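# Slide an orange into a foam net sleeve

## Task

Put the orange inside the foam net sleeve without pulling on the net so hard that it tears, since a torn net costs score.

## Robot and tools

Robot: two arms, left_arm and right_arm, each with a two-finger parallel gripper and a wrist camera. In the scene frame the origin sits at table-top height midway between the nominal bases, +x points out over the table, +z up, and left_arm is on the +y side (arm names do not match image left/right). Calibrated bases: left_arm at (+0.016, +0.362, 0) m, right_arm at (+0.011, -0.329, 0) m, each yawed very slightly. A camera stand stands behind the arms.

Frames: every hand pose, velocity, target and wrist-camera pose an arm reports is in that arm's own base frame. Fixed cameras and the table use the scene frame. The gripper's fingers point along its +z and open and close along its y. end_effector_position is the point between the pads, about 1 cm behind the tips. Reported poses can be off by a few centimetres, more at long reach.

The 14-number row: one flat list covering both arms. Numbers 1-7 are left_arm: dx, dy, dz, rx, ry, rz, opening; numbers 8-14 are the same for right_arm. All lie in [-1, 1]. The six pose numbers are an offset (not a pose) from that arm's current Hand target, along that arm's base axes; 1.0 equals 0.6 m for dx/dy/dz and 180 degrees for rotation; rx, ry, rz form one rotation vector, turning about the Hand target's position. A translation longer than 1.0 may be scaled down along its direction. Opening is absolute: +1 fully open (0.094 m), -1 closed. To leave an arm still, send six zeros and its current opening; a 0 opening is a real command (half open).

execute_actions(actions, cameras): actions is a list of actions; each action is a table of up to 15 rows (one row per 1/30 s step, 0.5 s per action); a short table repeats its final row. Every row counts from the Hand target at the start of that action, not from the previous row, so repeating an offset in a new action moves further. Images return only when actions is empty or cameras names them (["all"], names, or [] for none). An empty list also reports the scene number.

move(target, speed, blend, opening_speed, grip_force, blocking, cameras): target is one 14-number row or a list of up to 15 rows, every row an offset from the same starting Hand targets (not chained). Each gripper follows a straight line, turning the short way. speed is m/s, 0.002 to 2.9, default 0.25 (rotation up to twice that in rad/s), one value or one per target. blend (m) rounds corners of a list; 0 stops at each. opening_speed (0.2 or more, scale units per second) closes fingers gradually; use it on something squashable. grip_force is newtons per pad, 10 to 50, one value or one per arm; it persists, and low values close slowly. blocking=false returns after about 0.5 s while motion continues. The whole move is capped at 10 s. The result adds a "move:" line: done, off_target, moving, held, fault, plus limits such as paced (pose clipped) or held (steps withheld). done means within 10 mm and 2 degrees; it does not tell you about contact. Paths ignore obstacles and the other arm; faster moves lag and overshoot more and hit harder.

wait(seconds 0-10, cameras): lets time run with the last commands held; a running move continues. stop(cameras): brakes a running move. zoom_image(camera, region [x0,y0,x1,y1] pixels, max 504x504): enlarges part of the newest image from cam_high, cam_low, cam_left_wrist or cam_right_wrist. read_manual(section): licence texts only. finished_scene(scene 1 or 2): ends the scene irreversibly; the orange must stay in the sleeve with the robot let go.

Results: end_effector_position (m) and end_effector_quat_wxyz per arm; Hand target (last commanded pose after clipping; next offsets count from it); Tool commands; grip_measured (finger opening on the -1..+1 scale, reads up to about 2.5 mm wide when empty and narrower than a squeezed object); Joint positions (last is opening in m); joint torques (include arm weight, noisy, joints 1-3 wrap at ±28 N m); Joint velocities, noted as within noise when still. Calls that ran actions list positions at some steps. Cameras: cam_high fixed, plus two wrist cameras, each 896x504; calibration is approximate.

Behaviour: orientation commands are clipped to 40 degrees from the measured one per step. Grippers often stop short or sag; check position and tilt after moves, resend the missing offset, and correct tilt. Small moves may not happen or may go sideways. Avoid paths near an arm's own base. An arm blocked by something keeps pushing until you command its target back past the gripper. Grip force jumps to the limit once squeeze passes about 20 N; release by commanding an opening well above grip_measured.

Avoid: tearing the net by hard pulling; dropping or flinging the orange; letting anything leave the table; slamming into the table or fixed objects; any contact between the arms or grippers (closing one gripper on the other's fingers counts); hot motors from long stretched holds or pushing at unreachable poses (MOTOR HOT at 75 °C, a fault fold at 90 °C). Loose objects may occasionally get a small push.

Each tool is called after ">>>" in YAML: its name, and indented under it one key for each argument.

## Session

>>> execute_actions:
  actions: []

Scene clock: 0.00 s.
left_arm: end_effector_position=(+0.2737, -0.3063, +0.0857) grip_measured=-0.987 end_effector_quat_wxyz=(+0.260, +0.084, +0.765, -0.583) | right_arm: end_effector_position=(+0.2848, +0.3002, +0.0861) grip_measured=-0.983 end_effector_quat_wxyz=(-0.629, +0.702, -0.326, -0.074)
Joint positions: left_arm=[-0.575 1.849 0.444 1.165 0.672 -0.891 0.001] | right_arm=[0.538 1.843 0.471 1.112 -0.699 -1.188 0.001]
Joint velocities: within noise
Joint torques (N m): no reading
Heat: left arm: 26 °C; right arm: 23 °C.
Hand target: left_arm +0.2755, -0.3073, +0.0913; +0.267, +0.088, +0.760, -0.586 | right_arm +0.2862, +0.3004, +0.0881; -0.631, +0.701, -0.325, -0.072
Tool commands: left_gripper/opening=-1.0 right_gripper/opening=-1.0
camera_calibration:
cam_left_wrist: T_world_to_cam=[[-0.440078, -0.304222, 0.844855, -0.0430762], [-0.895118, 0.223417, -0.38581, 0.388426], [-0.0713833, -0.926031, -0.370636, -0.142924], [0, 0, 0, 1]] pos_world=[0.318528, -0.232238, 0.133279]
cam_right_wrist: T_world_to_cam=[[0.550477, -0.0204552, 0.834599, -0.22329], [0.566424, -0.725252, -0.391372, 0.130349], [0.613301, 0.688179, -0.387649, -0.257993], [0, 0, 0, 1]] pos_world=[0.20731, 0.267514, 0.137362]

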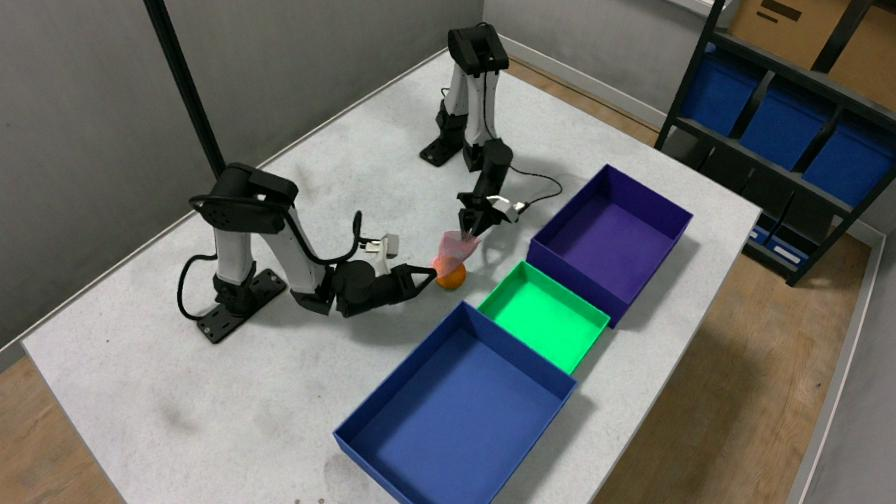

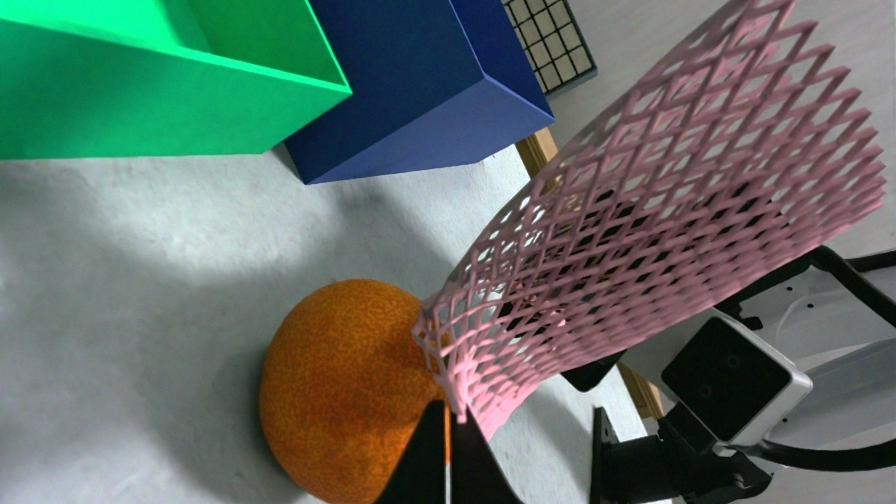

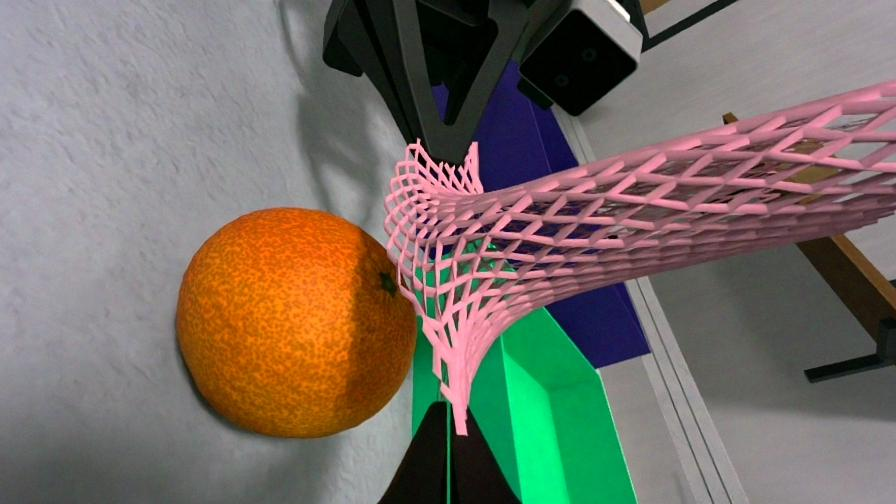

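>>> move:
  target: [0.006,0,-0.03,0.16,0,0,-1, 0,0,-0.035,-0.159,0,0,-1]
  speed: 0.15
  cameras: ["all"]

Scene clock: 3.20 s.
left_arm: end_effector_position=(+0.2733, -0.3059, +0.0616) grip_measured=-0.987 end_effector_quat_wxyz=(+0.221, +0.148, +0.884, -0.384) | right_arm: end_effector_position=(+0.2813, +0.3003, +0.0594) grip_measured=-0.983 end_effector_quat_wxyz=(-0.440, +0.834, -0.334, -0.005)
Joint positions: left_arm=[-0.665 1.632 0.703 0.198 0.428 -0.527 0.001] | right_arm=[0.639 1.645 0.715 0.188 -0.435 -1.546 0.001]
Joint torques (N m): left_arm=[-0.36 -8.4 7.6 1.54 -0.2 0.19] | right_arm=[0.29 -7.91 7.47 1.38 0.3 -0.02]
Heat: left arm: 27 °C; right arm: 24 °C.
Hand target: left_arm +0.2790, -0.3074, +0.0733; +0.236, +0.151, +0.882, -0.378 | right_arm +0.2862, +0.3003, +0.0671; -0.438, +0.835, -0.333, +0.011
Off the commanded pose: left_arm 0.013 m, 2 deg | right_arm 0.009 m, 2 deg.
move: off_target (left_arm)
camera_calibration:
cam_left_wrist: T_world_to_cam=[[-0.439137, -0.657547, 0.612202, -0.116807], [-0.893361, 0.391803, -0.219991, 0.419466], [-0.0952083, -0.643524, -0.759482, -0.0347262], [0, 0, 0, 1]] pos_world=[0.320134, -0.263501, 0.137414]
cam_right_wrist: T_world_to_cam=[[0.562155, 0.375695, 0.736773, -0.315479], [0.575183, -0.817732, -0.0218845, 0.125372], [0.594261, 0.436081, -0.675786, -0.168042], [0, 0, 0, 1]] pos_world=[0.205097, 0.294325, 0.12162]

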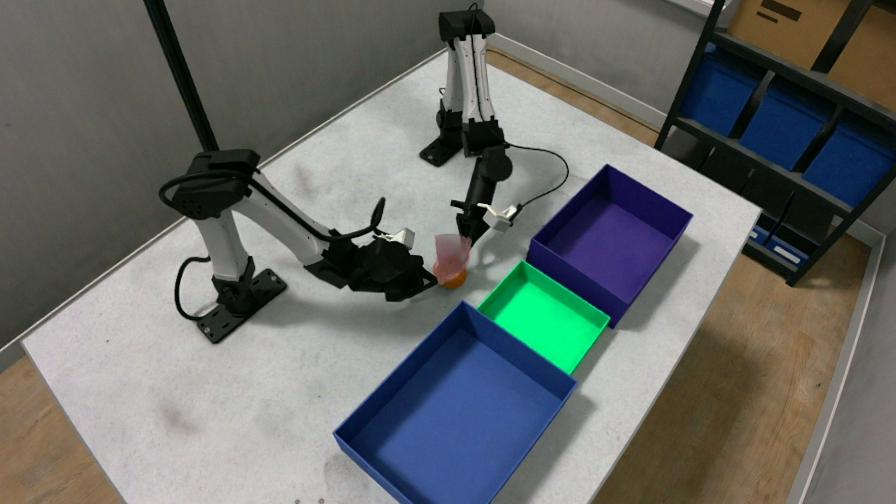

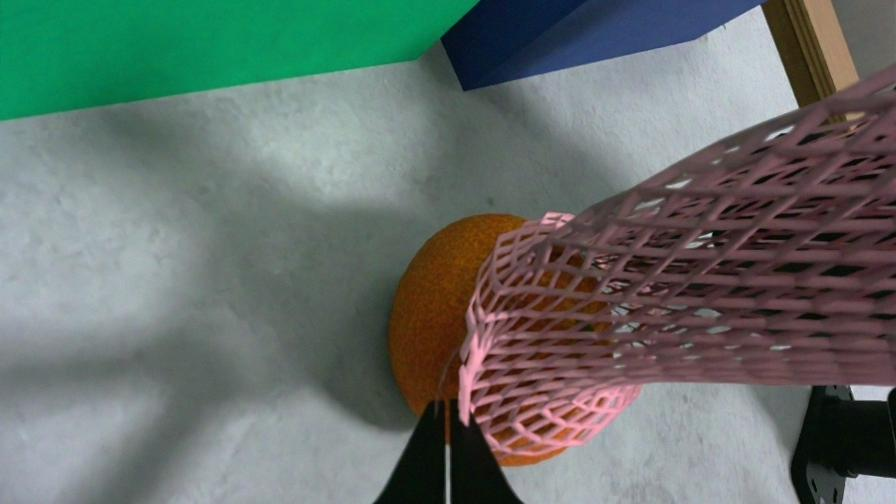

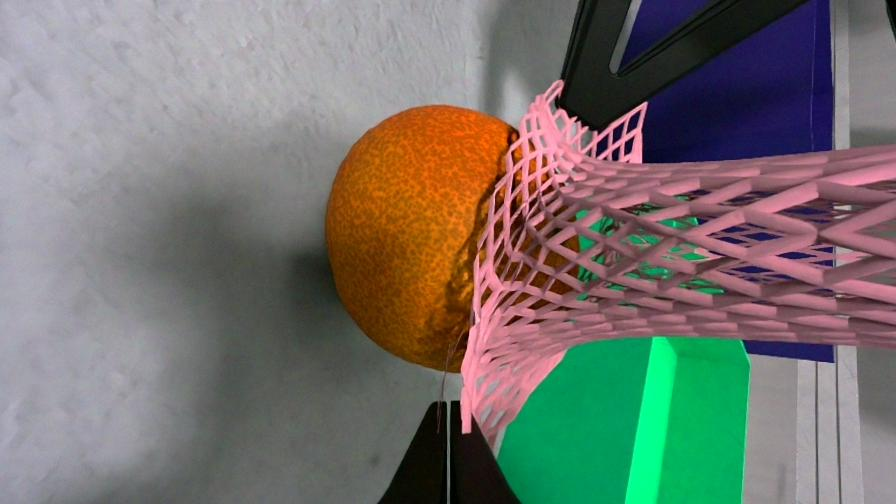

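>>> move:
  target: [0.005,-0.004,-0.05,0,-0.02,0,-1, 0,0.004,-0.05,0,-0.02,0,-1]
  speed: 0.06
  cameras: ["cam_left_wrist","cam_right_wrist"]

Scene clock: 4.97 s.
left_arm: end_effector_position=(+0.2850, -0.3130, +0.0547) grip_measured=-0.987 end_effector_quat_wxyz=(+0.267, +0.161, +0.868, -0.385) | right_arm: end_effector_position=(+0.2909, +0.3071, +0.0517) grip_measured=-0.984 end_effector_quat_wxyz=(-0.467, +0.826, -0.315, +0.036)
Joint positions: left_arm=[-0.677 1.695 0.668 0.378 0.385 -0.503 0.001] | right_arm=[0.657 1.704 0.664 0.388 -0.386 -1.564 0.001]
Joint torques (N m): left_arm=[-0.47 -5.26 4.23 1.96 -0.17 0.2] | right_arm=[0.66 -4.88 3.77 1.72 0.24 0.07]
Heat: left arm: 27 °C; right arm: 24 °C.
Hand target: left_arm +0.2822, -0.3098, +0.0433; +0.264, +0.163, +0.874, -0.373 | right_arm +0.2861, +0.3028, +0.0370; -0.448, +0.834, -0.319, +0.037
Off the commanded pose: left_arm 0.012 m, 2 deg | right_arm 0.016 m, 2 deg.
move: off_target (left_arm, right_arm)
camera_calibration:
cam_left_wrist: T_world_to_cam=[[-0.494351, -0.647101, 0.580411, -0.0913856], [-0.869114, 0.380288, -0.316263, 0.42599], [-0.0160688, -0.660788, -0.750401, -0.0716915], [0, 0, 0, 1]] pos_world=[0.323906, -0.268508, 0.133969]
cam_right_wrist: T_world_to_cam=[[0.485005, 0.352081, 0.800506, -0.291377], [0.567813, -0.822962, 0.0179348, 0.126847], [0.6651, 0.445839, -0.599057, -0.209599], [0, 0, 0, 1]] pos_world=[0.208698, 0.300426, 0.105412]
Images, in order (width x height): cam_left_wrist 896x504, cam_right_wrist 896x504.

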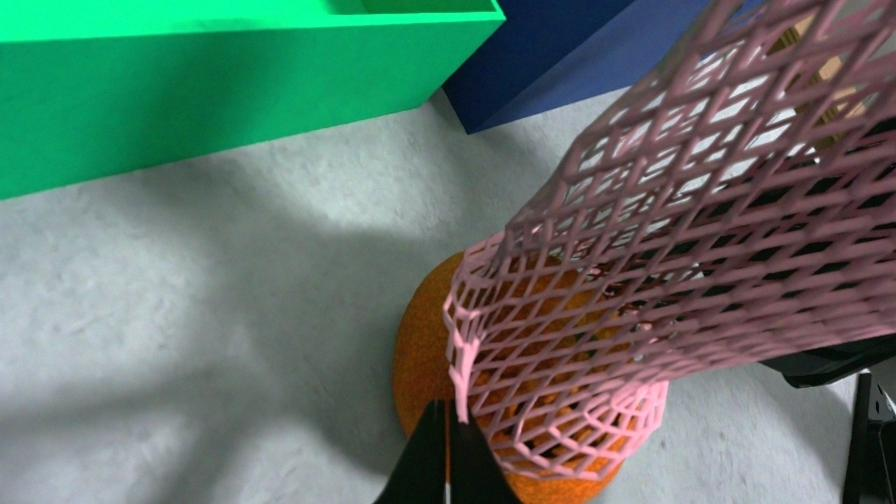

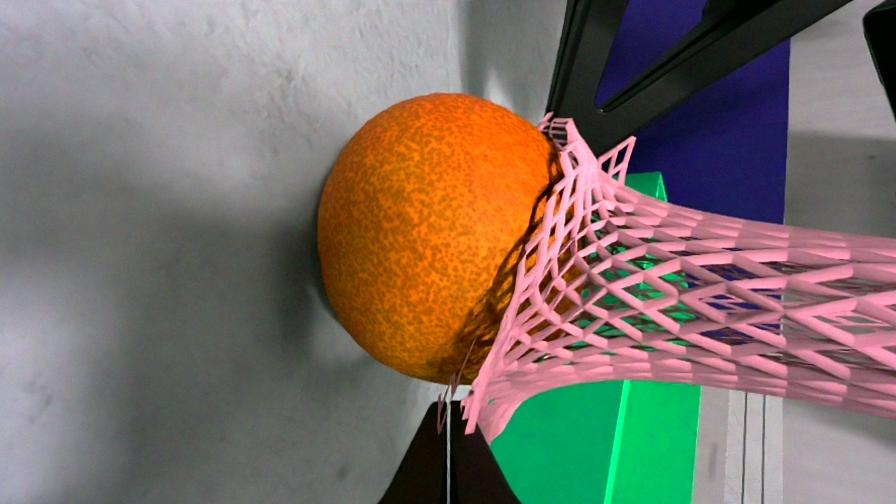

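>>> move:
  target: [-0.023,0.005,0.01,0,0,0,-1, -0.02,-0.005,0.014,0,0,0,-1]
  speed: 0.06
  cameras: ["cam_left_wrist","cam_right_wrist"]

Scene clock: 6.63 s.
left_arm: end_effector_position=(+0.2725, -0.3114, +0.0514) grip_measured=-0.987 end_effector_quat_wxyz=(+0.266, +0.168, +0.869, -0.382) | right_arm: end_effector_position=(+0.2795, +0.3056, +0.0509) grip_measured=-0.984 end_effector_quat_wxyz=(-0.463, +0.830, -0.310, +0.036)
Joint positions: left_arm=[-0.7 1.669 0.627 0.389 0.369 -0.503 0.001] | right_arm=[0.676 1.672 0.632 0.383 -0.374 -1.564 0.001]
Joint torques (N m): left_arm=[-0.53 -8.18 4.1 1.73 -0.22 0.02] | right_arm=[0.29 -7.72 3.93 1.45 0.22 0.19]
Heat: left arm: 27 °C; right arm: 24 °C.
Hand target: left_arm +0.2683, -0.3068, +0.0493; +0.264, +0.163, +0.874, -0.373 | right_arm +0.2742, +0.2997, +0.0454; -0.448, +0.834, -0.319, +0.037
Off the commanded pose: left_arm 0.007 m, 1 deg | right_arm 0.010 m, 2 deg.
move: done
camera_calibration:
cam_left_wrist: T_world_to_cam=[[-0.502395, -0.648094, 0.57234, -0.0922366], [-0.864399, 0.392038, -0.314835, 0.415749], [-0.0203365, -0.652902, -0.757169, -0.0694619], [0, 0, 0, 1]] pos_world=[0.311621, -0.268119, 0.131089]
cam_right_wrist: T_world_to_cam=[[0.481254, 0.364301, 0.797295, -0.287245], [0.575649, -0.817285, 0.0259687, 0.127856], [0.661077, 0.446464, -0.603031, -0.200653], [0, 0, 0, 1]] pos_world=[0.197284, 0.298723, 0.104699]
Images, in order (width x height): cam_left_wrist 896x504, cam_right_wrist 896x504.

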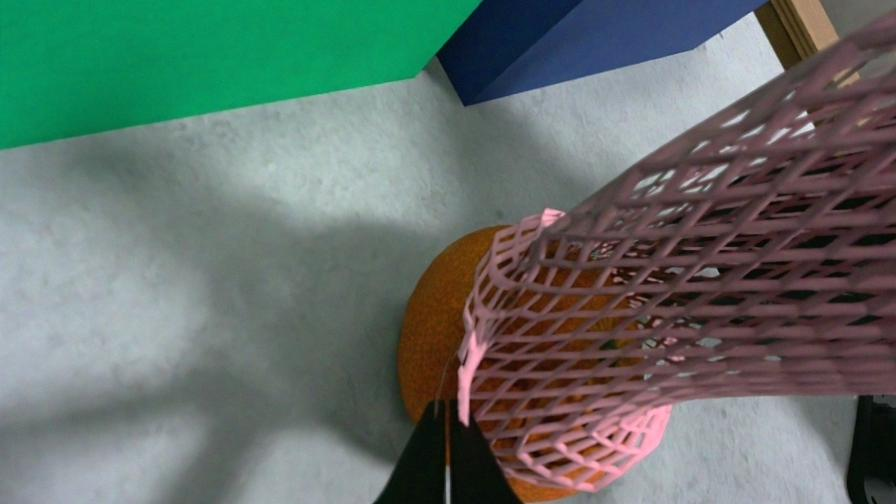

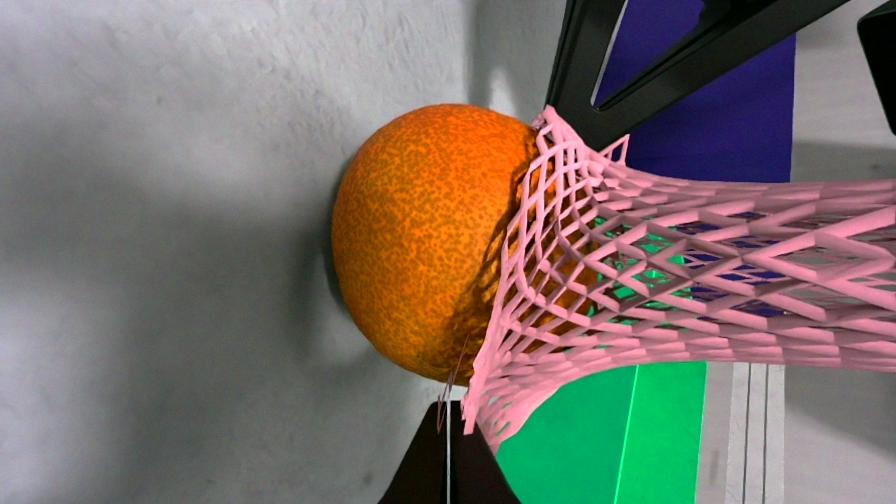

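>>> move:
  target: [-0.012,0.003,-0.042,0,-0.01,0,-1, -0.012,-0.003,-0.045,0,-0.01,0,-1]
  speed: 0.06
  cameras: ["cam_left_wrist","cam_right_wrist"]

Scene clock: 8.27 s.
left_arm: end_effector_position=(+0.2669, -0.3105, +0.0406) grip_measured=-0.987 end_effector_quat_wxyz=(+0.292, +0.173, +0.858, -0.387) | right_arm: end_effector_position=(+0.2733, +0.3045, +0.0365) grip_measured=-0.984 end_effector_quat_wxyz=(-0.478, +0.823, -0.301, +0.054)
Joint positions: left_arm=[-0.718 1.706 0.546 0.562 0.341 -0.503 0.001] | right_arm=[0.695 1.72 0.548 0.564 -0.346 -1.564 0.001]
Joint torques (N m): left_arm=[-0.62 -4.56 3.62 1.81 -0.19 0.07] | right_arm=[0.47 -4.55 3.25 1.57 0.21 0.12]
Heat: left arm: 27 °C; right arm: 25 °C.
Hand target: left_arm +0.2611, -0.3050, +0.0241; +0.278, +0.169, +0.870, -0.371 | right_arm +0.2669, +0.2980, +0.0184; -0.453, +0.834, -0.312, +0.050
Off the commanded pose: left_arm 0.018 m, 3 deg | right_arm 0.020 m, 3 deg.
move: off_target (left_arm, right_arm)
camera_calibration:
cam_left_wrist: T_world_to_cam=[[-0.529593, -0.637105, 0.560026, -0.0771859], [-0.847953, 0.380096, -0.369463, 0.401313], [0.0225234, -0.670541, -0.741531, -0.0947195], [0, 0, 0, 1]] pos_world=[0.301551, -0.265226, 0.121259]
cam_right_wrist: T_world_to_cam=[[0.442742, 0.347244, 0.826681, -0.257698], [0.570986, -0.820049, 0.0386584, 0.132487], [0.691343, 0.454907, -0.561342, -0.217171], [0, 0, 0, 1]] pos_world=[0.188585, 0.296922, 0.0860051]
Images, in order (width x height): cam_left_wrist 896x504, cam_right_wrist 896x504.

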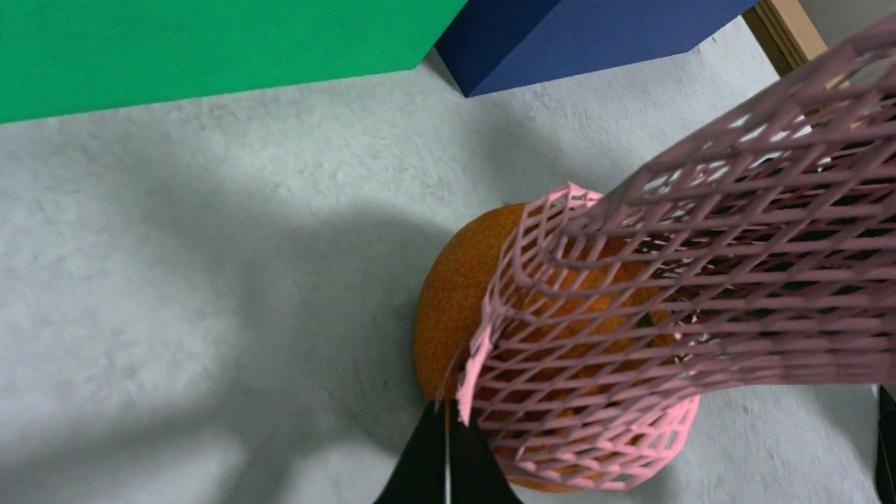

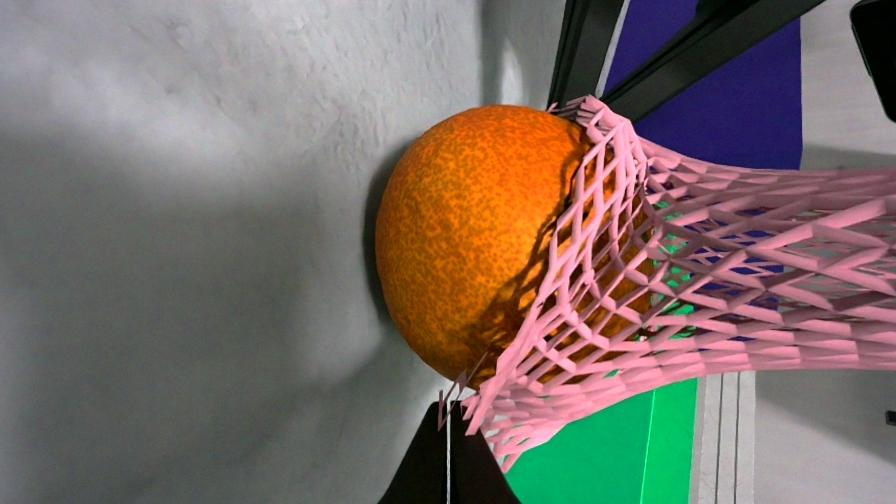

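>>> move:
  target: [0,0,-0.03,0,-0.01,0,-1, 0.003,0,-0.03,0,-0.01,0,-1]
  speed: 0.06
  cameras: ["cam_left_wrist","cam_right_wrist"]

Scene clock: 9.97 s.
left_arm: end_effector_position=(+0.2695, -0.3123, +0.0283) grip_measured=-0.987 end_effector_quat_wxyz=(+0.312, +0.174, +0.848, -0.392) | right_arm: end_effector_position=(+0.2777, +0.3060, +0.0239) grip_measured=-0.984 end_effector_quat_wxyz=(-0.492, +0.817, -0.294, +0.069)
Joint positions: left_arm=[-0.724 1.79 0.512 0.724 0.324 -0.501 0.001] | right_arm=[0.695 1.808 0.52 0.722 -0.336 -1.571 0.001]
Joint torques (N m): left_arm=[-0.75 -4.4 3.14 1.71 -0.24 0.2] | right_arm=[0.92 -4.29 2.69 1.58 0.24 0.05]
Heat: left arm: 27 °C; right arm: 25 °C.
Hand target: left_arm +0.2611, -0.3050, +0.0060; +0.291, +0.175, +0.866, -0.368 | right_arm +0.2688, +0.2980, +0.0004; -0.458, +0.833, -0.305, +0.063
Off the commanded pose: left_arm 0.025 m, 4 deg | right_arm 0.026 m, 5 deg.
move: off_target (left_arm, right_arm)
camera_calibration:
cam_left_wrist: T_world_to_cam=[[-0.546801, -0.629122, 0.552463, -0.0627165], [-0.835351, 0.365366, -0.410726, 0.392763], [0.0565453, -0.686086, -0.72532, -0.119615], [0, 0, 0, 1]] pos_world=[0.300565, -0.265025, 0.109207]
cam_right_wrist: T_world_to_cam=[[0.410482, 0.3285, 0.850642, -0.235579], [0.565021, -0.823822, 0.0454885, 0.134321], [0.71572, 0.461958, -0.523774, -0.237636], [0, 0, 0, 1]] pos_world=[0.190888, 0.297822, 0.0698163]
Images, in order (width x height): cam_left_wrist 896x504, cam_right_wrist 896x504.

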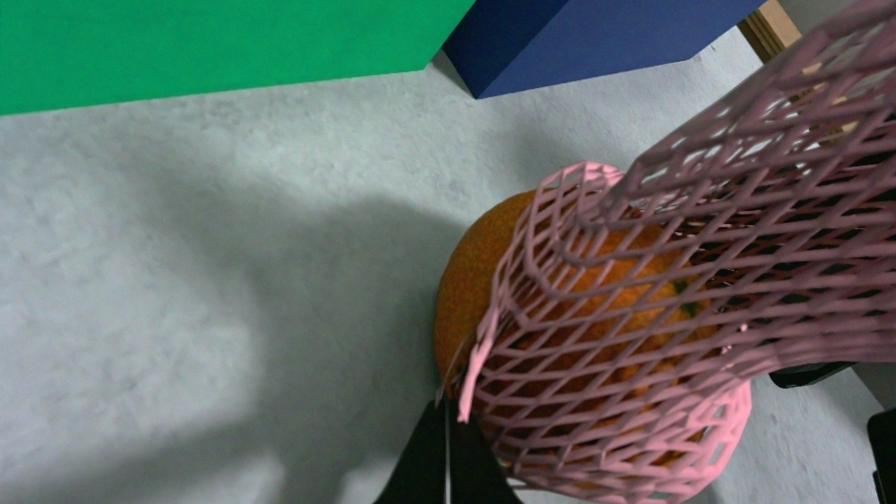

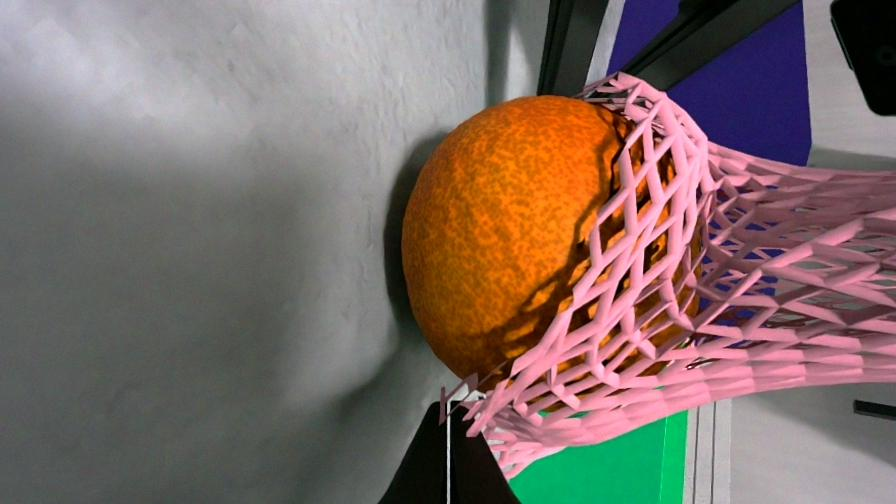

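>>> move:
  target: [-0.03,0.002,-0.015,0,-0.05,0,-1, -0.03,-0.002,-0.013,0,-0.05,0,-1]
  speed: 0.06
  cameras: ["cam_left_wrist","cam_right_wrist"]

Scene clock: 12.87 s.
left_arm: end_effector_position=(+0.2501, -0.3124, +0.0174) grip_measured=-0.987 end_effector_quat_wxyz=(+0.378, +0.201, +0.822, -0.376) | right_arm: end_effector_position=(+0.2589, +0.3056, +0.0152) grip_measured=-0.984 end_effector_quat_wxyz=(-0.514, +0.807, -0.259, +0.136)
Joint positions: left_arm=[-0.814 1.881 0.386 1.04 0.188 -0.452 0.001] | right_arm=[0.782 1.891 0.389 1.042 -0.198 -1.615 0.001]
Joint torques (N m): left_arm=[-0.51 -4.48 2.18 1.78 -0.25 0.16] | right_arm=[0.47 -4.34 1.76 1.59 0.27 0.07]
Heat: left arm: 27 °C; right arm: 25 °C.
Hand target: left_arm +0.2431, -0.3038, -0.0029; +0.359, +0.203, +0.840, -0.353 | right_arm +0.2508, +0.2967, -0.0073; -0.480, +0.825, -0.268, +0.128
Off the commanded pose: left_arm 0.023 m, 4 deg | right_arm 0.026 m, 5 deg.
move: off_target (left_arm, right_arm)
camera_calibration:
cam_left_wrist: T_world_to_cam=[[-0.62162, -0.632602, 0.461956, -0.0481942], [-0.764284, 0.360597, -0.53464, 0.355022], [0.171635, -0.685408, -0.707642, -0.155244], [0, 0, 0, 1]] pos_world=[0.268025, -0.264913, 0.102216]
cam_right_wrist: T_world_to_cam=[[0.275405, 0.323296, 0.905335, -0.184676], [0.541596, -0.830254, 0.131729, 0.151739], [0.794245, 0.454047, -0.403751, -0.2483], [0, 0, 0, 1]] pos_world=[0.165891, 0.298427, 0.0469535]
Images, in order (width x height): cam_left_wrist 896x504, cam_right_wrist 896x504.

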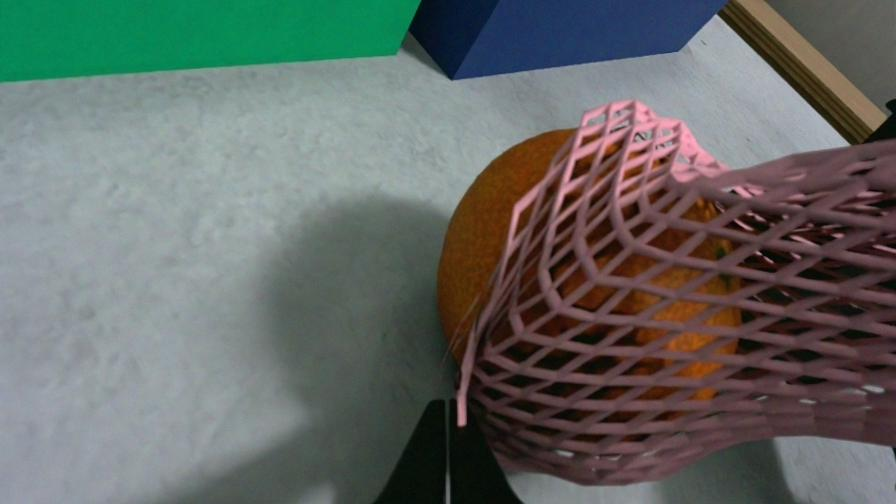

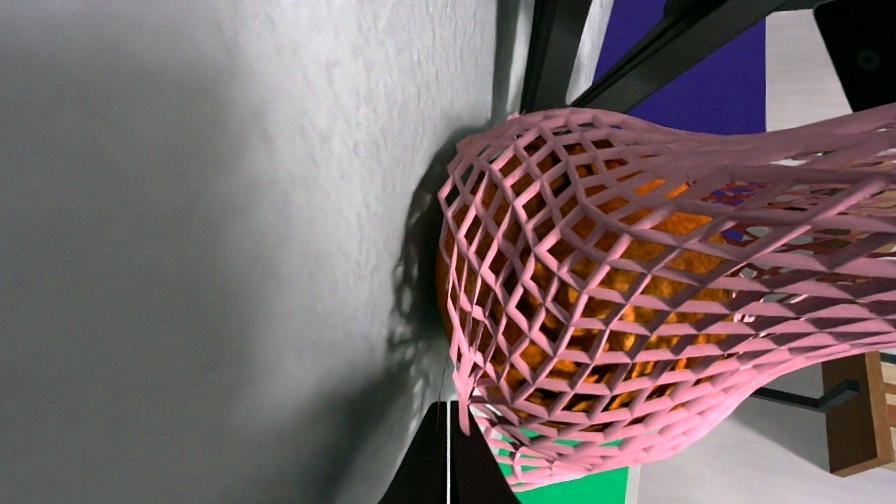

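>>> move:
  target: [0.043,0,-0.005,0,0.08,0,-1, 0.042,0,-0.003,0,0.08,0,-1]
  speed: 0.06
  cameras: ["cam_left_wrist","cam_right_wrist"]

Scene clock: 16.03 s.
left_arm: end_effector_position=(+0.2738, -0.3137, +0.0114) grip_measured=-0.987 end_effector_quat_wxyz=(+0.285, +0.171, +0.855, -0.398) | right_arm: end_effector_position=(+0.2832, +0.3076, +0.0108) grip_measured=-0.984 end_effector_quat_wxyz=(-0.482, +0.821, -0.301, +0.048)
Joint positions: left_arm=[-0.698 1.868 0.548 0.726 0.379 -0.507 0.001] | right_arm=[0.674 1.867 0.562 0.699 -0.375 -1.567 0.001]
Joint torques (N m): left_arm=[0.59 -6.98 4.63 1.05 -0.04 -0.03] | right_arm=[-0.95 -6.63 4.26 0.82 0.02 0.24]
Heat: left arm: 28 °C; right arm: 25 °C.
Hand target: left_arm +0.2688, -0.3038, -0.0060; +0.250, +0.157, +0.878, -0.376 | right_arm +0.2760, +0.2967, -0.0092; -0.443, +0.835, -0.326, +0.024
Off the commanded pose: left_arm 0.021 m, 6 deg | right_arm 0.024 m, 6 deg.
move: off_target (left_arm, right_arm)
camera_calibration:
cam_left_wrist: T_world_to_cam=[[-0.52689, -0.621017, 0.58028, -0.0551786], [-0.849916, 0.380594, -0.364405, 0.398251], [0.0054506, -0.68519, -0.728344, -0.11868], [0, 0, 0, 1]] pos_world=[0.310053, -0.267157, 0.0907035]
cam_right_wrist: T_world_to_cam=[[0.447421, 0.339169, 0.827514, -0.240739], [0.574856, -0.81789, 0.0244107, 0.128726], [0.685095, 0.46478, -0.560914, -0.24094], [0, 0, 0, 1]] pos_world=[0.198779, 0.298919, 0.0609255]
Images, in order (width x height): cam_left_wrist 896x504, cam_right_wrist 896x504.

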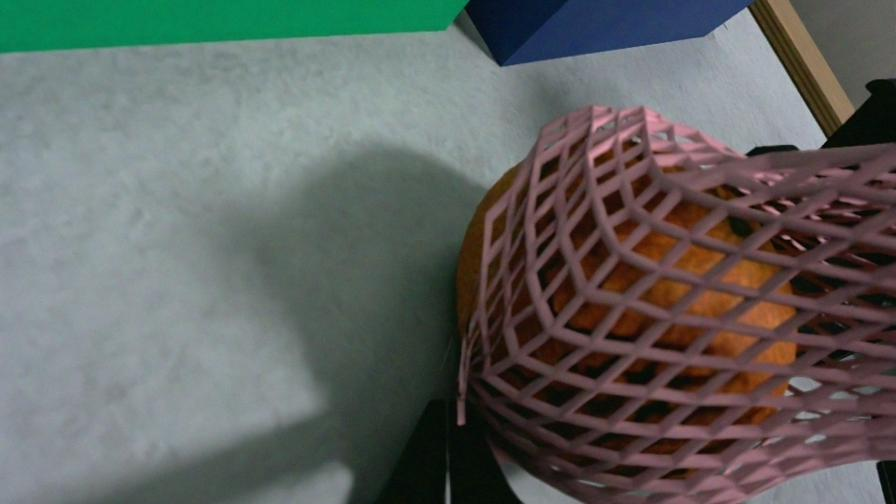

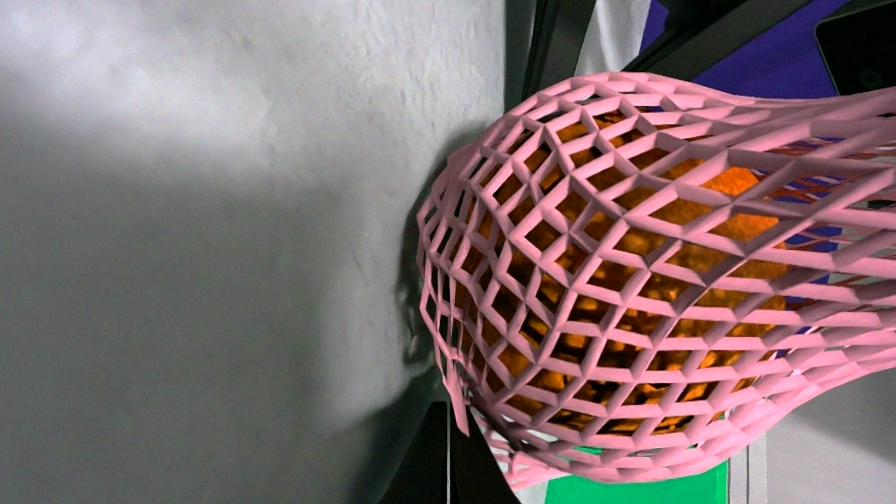

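>>> move:
  target: [0.022,-0.003,0,0,0.05,0,-1, 0.022,0.003,0.002,0,0.05,0,-1]
  speed: 0.06
  cameras: ["cam_left_wrist","cam_right_wrist"]

Scene clock: 18.10 s.
left_arm: end_effector_position=(+0.2833, -0.3134, +0.0100) grip_measured=-0.987 end_effector_quat_wxyz=(+0.207, +0.144, +0.879, -0.406) | right_arm: end_effector_position=(+0.2931, +0.3065, +0.0099) grip_measured=-0.984 end_effector_quat_wxyz=(-0.446, +0.828, -0.338, -0.023)
Joint positions: left_arm=[-0.64 1.868 0.68 0.462 0.492 -0.54 0.001] | right_arm=[0.616 1.867 0.701 0.421 -0.484 -1.537 0.001]
Joint torques (N m): left_arm=[0.73 -5.49 5.67 1.25 -0.03 -0.02] | right_arm=[-0.91 -5.05 5.55 1.14 -0.1 0.24]
Heat: left arm: 28 °C; right arm: 25 °C.
Hand target: left_arm +0.2822, -0.3055, -0.0060; +0.181, +0.127, +0.895, -0.387 | right_arm +0.2891, +0.2986, -0.0079; -0.416, +0.834, -0.360, -0.042
Off the commanded pose: left_arm 0.018 m, 5 deg | right_arm 0.020 m, 5 deg.
move: off_target (left_arm, right_arm)
camera_calibration:
cam_left_wrist: T_world_to_cam=[[-0.429009, -0.625527, 0.651665, -0.0789308], [-0.894028, 0.397136, -0.207356, 0.421738], [-0.129092, -0.671565, -0.729613, -0.0771435], [0, 0, 0, 1]] pos_world=[0.333225, -0.268667, 0.0826015]
cam_right_wrist: T_world_to_cam=[[0.580459, 0.359024, 0.730869, -0.288203], [0.579599, -0.812604, -0.0611459, 0.120051], [0.571954, 0.459104, -0.679774, -0.2117], [0, 0, 0, 1]] pos_world=[0.218792, 0.298218, 0.0740711]
Images, in order (width x height): cam_left_wrist 896x504, cam_right_wrist 896x504.

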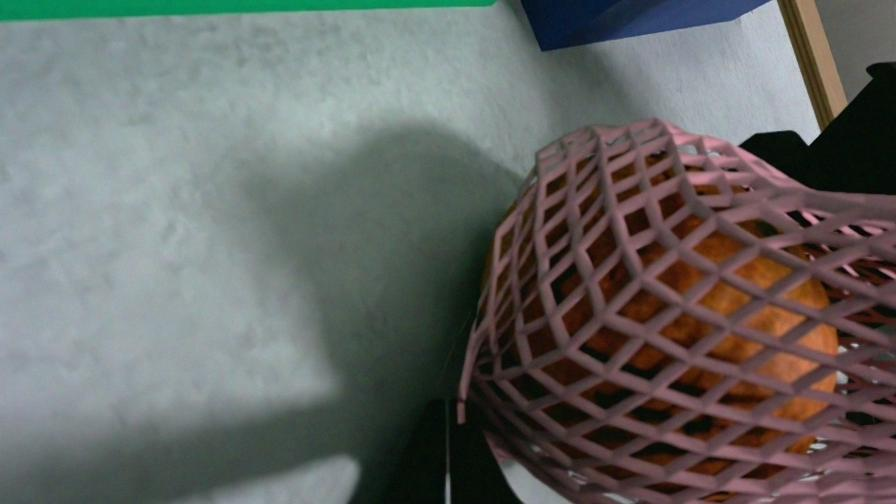

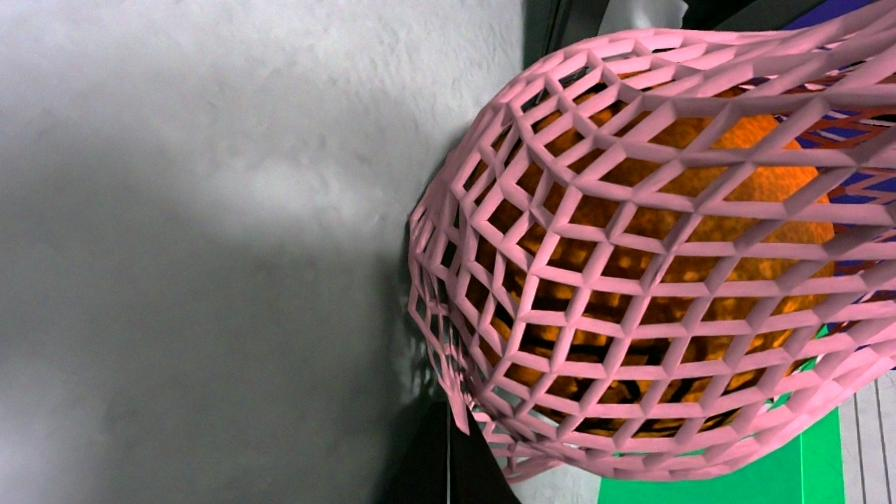

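>>> move:
  target: [0.017,-0.016,0.018,0,0.03,0,-1, 0.018,0.017,0.02,0,0.03,0,-1]
  speed: 0.06
  cameras: ["all"]

Scene clock: 19.80 s.
left_arm: end_effector_position=(+0.2904, -0.3175, +0.0110) grip_measured=-0.987 end_effector_quat_wxyz=(+0.153, +0.120, +0.896, -0.399) | right_arm: end_effector_position=(+0.3000, +0.3123, +0.0125) grip_measured=-0.984 end_effector_quat_wxyz=(-0.414, +0.831, -0.365, -0.069)
Joint positions: left_arm=[-0.624 1.886 0.802 0.257 0.531 -0.569 0.001] | right_arm=[0.602 1.889 0.833 0.21 -0.527 -1.509 0.001]
Joint torques (N m): left_arm=[0.53 -6.28 6.58 1.37 0.13 -0.02] | right_arm=[-0.66 -6.04 6.28 1.18 -0.15 0.23]
Heat: left arm: 28 °C; right arm: 25 °C.
Hand target: left_arm +0.2922, -0.3152, +0.0048; +0.138, +0.109, +0.903, -0.392 | right_arm +0.2999, +0.3088, +0.0040; -0.399, +0.831, -0.379, -0.081
Off the commanded pose: left_arm 0.007 m, 2 deg | right_arm 0.009 m, 3 deg.
move: off_target (right_arm)
camera_calibration:
cam_left_wrist: T_world_to_cam=[[-0.344547, -0.648806, 0.678483, -0.111322], [-0.914339, 0.395734, -0.0858945, 0.434048], [-0.21277, -0.649958, -0.729578, -0.0471234], [0, 0, 0, 1]] pos_world=[0.348485, -0.274622, 0.078432]
cam_right_wrist: T_world_to_cam=[[0.664732, 0.376307, 0.645387, -0.325745], [0.568371, -0.815389, -0.109977, 0.125748], [0.484856, 0.439924, -0.755898, -0.183462], [0, 0, 0, 1]] pos_world=[0.234014, 0.305823, 0.0853825]

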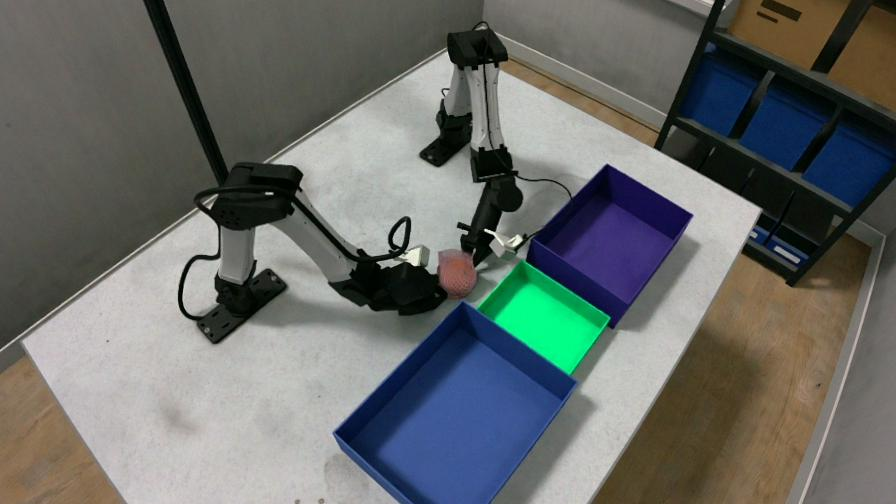

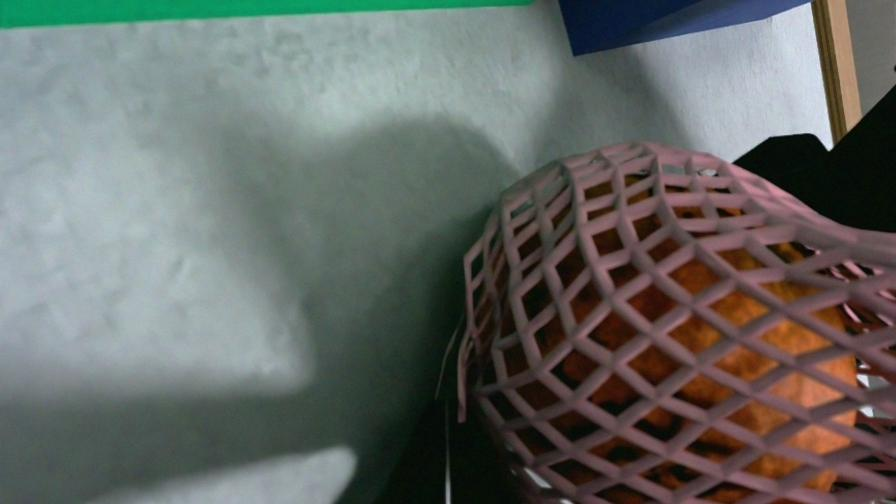

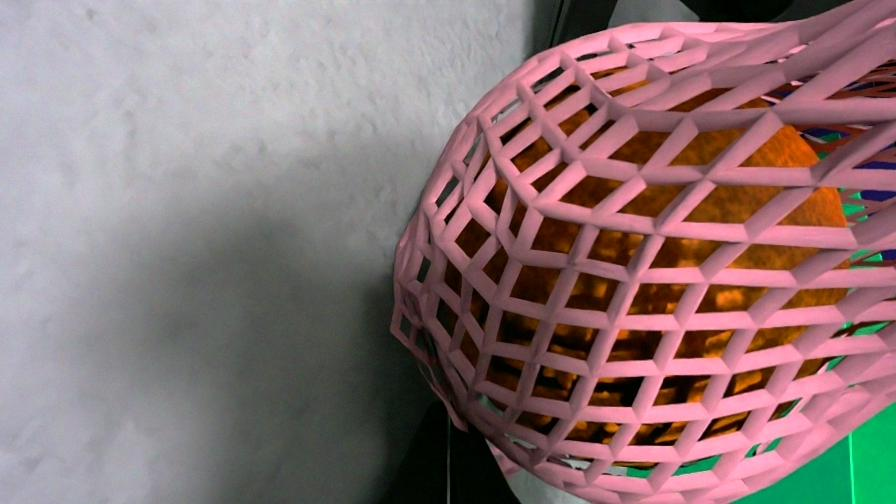

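Both sides are below the equator. Release.

>>> move:
  target: [0,-0.004,0.014,0,0,0,-0.8, 0,0.006,0.014,0,0,0,-0.8]
  speed: 0.05
  opening_speed: 0.3
  cameras: ["cam_left_wrist","cam_right_wrist"]

Scene clock: 20.90 s.
left_arm: end_effector_position=(+0.2897, -0.3180, +0.0114) grip_measured=-0.803 end_effector_quat_wxyz=(+0.142, +0.115, +0.899, -0.398) | right_arm: end_effector_position=(+0.3014, +0.3136, +0.0147) grip_measured=-0.802 end_effector_quat_wxyz=(-0.411, +0.830, -0.370, -0.074)
Joint positions: left_arm=[-0.624 1.886 0.818 0.222 0.536 -0.577 0.009] | right_arm=[0.602 1.889 0.852 0.181 -0.529 -1.5 0.009]
Joint torques (N m): left_arm=[0.09 -8.27 6.61 1.36 0.05 0] | right_arm=[0.02 -7.8 6.42 1.14 -0.1 0.27]
Heat: left arm: 28 °C; right arm: 25 °C.
Hand target: left_arm +0.2923, -0.3176, +0.0133; +0.138, +0.109, +0.903, -0.392 | right_arm +0.2999, +0.3124, +0.0124; -0.399, +0.831, -0.379, -0.081
Off the commanded pose: left_arm 0.003 m, 1 deg | right_arm 0.003 m, 2 deg.
move: done
camera_calibration:
cam_left_wrist: T_world_to_cam=[[-0.328646, -0.653267, 0.682081, -0.118269], [-0.916431, 0.395191, -0.0630663, 0.433858], [-0.228353, -0.645807, -0.728552, -0.0414905], [0, 0, 0, 1]] pos_world=[0.349258, -0.275513, 0.077803]
cam_right_wrist: T_world_to_cam=[[0.676131, 0.374919, 0.634258, -0.331441], [0.562818, -0.818369, -0.116224, 0.128927], [0.475482, 0.435554, -0.764336, -0.178742], [0, 0, 0, 1]] pos_world=[0.236524, 0.307625, 0.0885843]
Images, in order (width x height): cam_left_wrist 896x504, cam_right_wrist 896x504.

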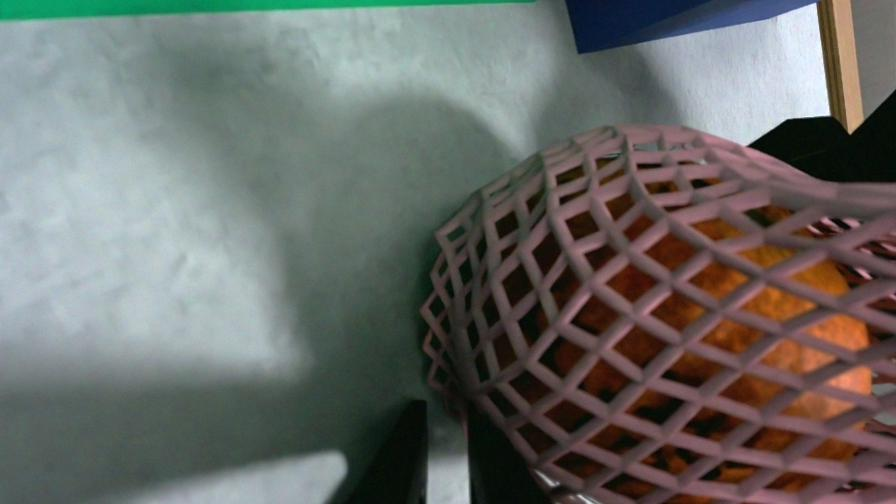

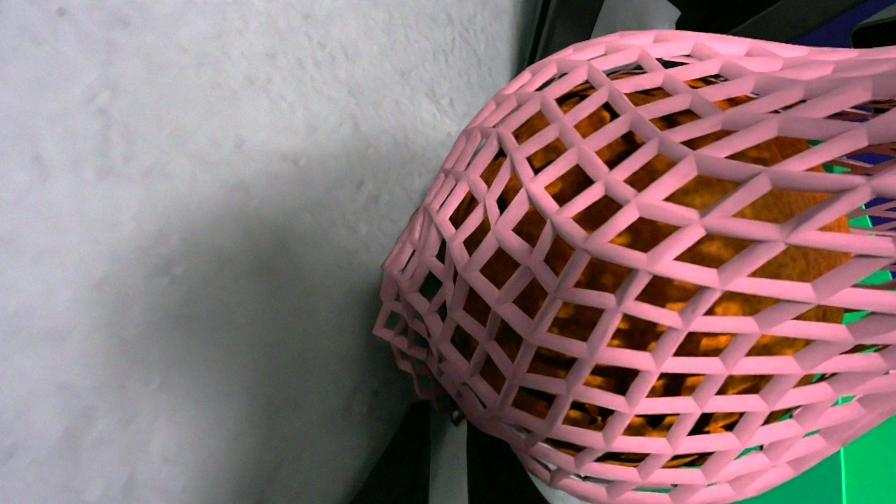

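>>> move:
  target: [-0.014,0.056,0.046,0,0,0,-0.8, -0.012,-0.054,0.052,0,0,0,-0.8]
  speed: 0.06
  cameras: ["all"]

Scene clock: 22.60 s.
left_arm: end_effector_position=(+0.2874, -0.2867, +0.0353) grip_measured=-0.802 end_effector_quat_wxyz=(+0.137, +0.104, +0.905, -0.389) | right_arm: end_effector_position=(+0.2956, +0.2826, +0.0391) grip_measured=-0.801 end_effector_quat_wxyz=(-0.394, +0.831, -0.384, -0.080)
Joint positions: left_arm=[-0.553 1.749 0.794 0.057 0.565 -0.526 0.009] | right_arm=[0.536 1.752 0.838 -0.009 -0.557 -1.549 0.009]
Joint torques (N m): left_arm=[0.35 -9.57 4.42 1.45 0.3 0.18] | right_arm=[-0.7 -9.28 4.53 1.37 -0.31 0.07]
Heat: left arm: 28 °C; right arm: 25 °C.
Hand target: left_arm +0.2838, -0.2840, +0.0409; +0.138, +0.109, +0.903, -0.392 | right_arm +0.2927, +0.2801, +0.0437; -0.399, +0.831, -0.379, -0.081
Off the commanded pose: left_arm 0.007 m, 1 deg | right_arm 0.006 m, 1 deg.
move: done
camera_calibration:
cam_left_wrist: T_world_to_cam=[[-0.303469, -0.672389, 0.675129, -0.127365], [-0.924885, 0.378238, -0.0390311, 0.417604], [-0.229115, -0.636262, -0.736666, -0.00120404], [0, 0, 0, 1]] pos_world=[0.347308, -0.244358, 0.1014]
cam_right_wrist: T_world_to_cam=[[0.702168, 0.380269, 0.60196, -0.339429], [0.546332, -0.829909, -0.113011, 0.117719], [0.456598, 0.408223, -0.790489, -0.129499], [0, 0, 0, 1]] pos_world=[0.233152, 0.279635, 0.115259]

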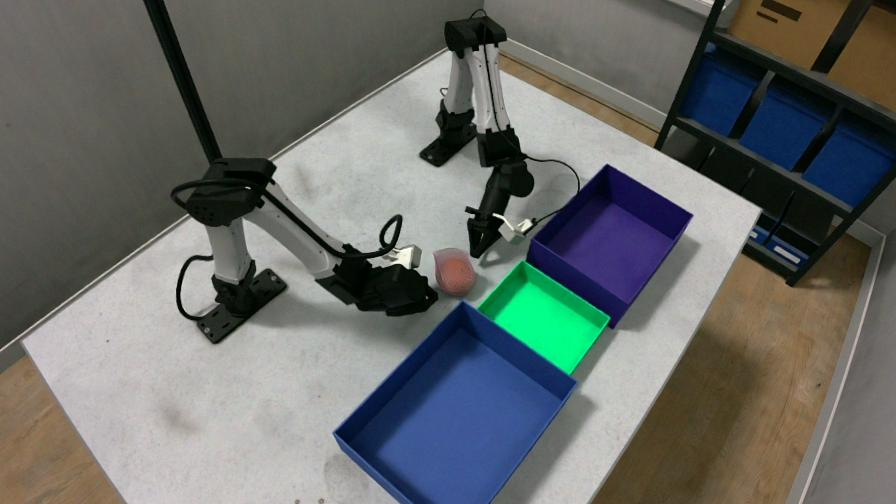

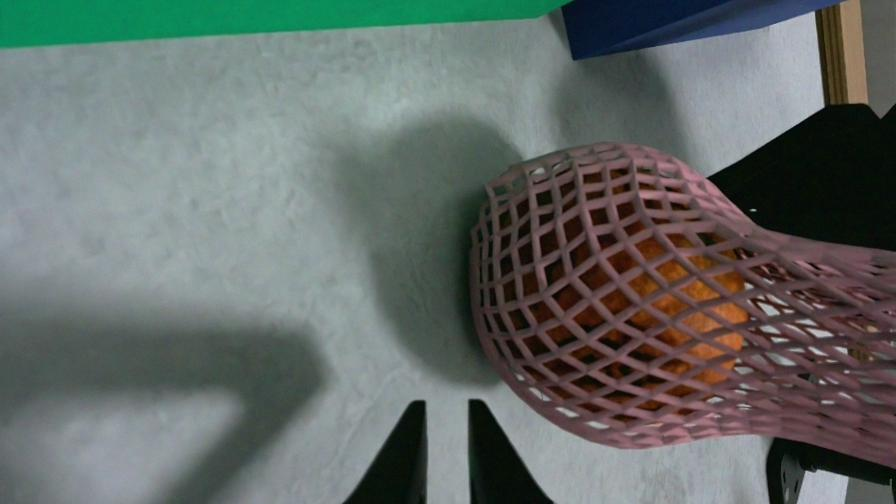

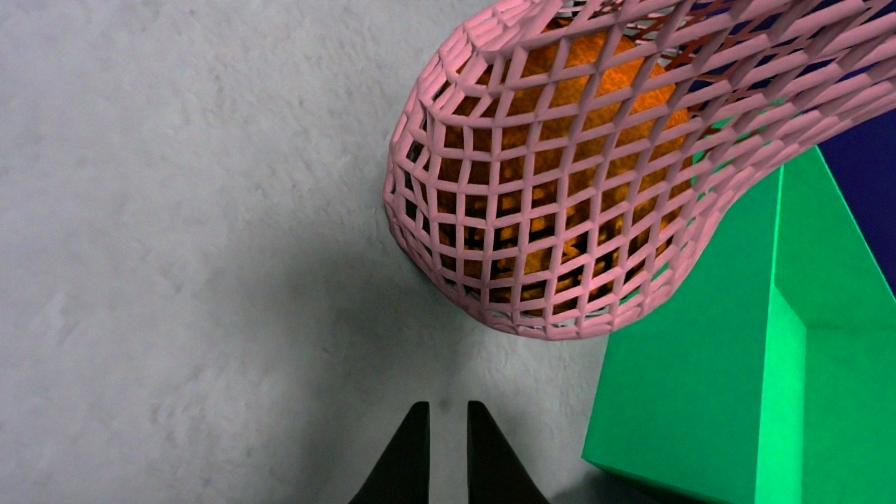

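>>> finished_scene:
  scene: 2

The scene is finished: the task was done.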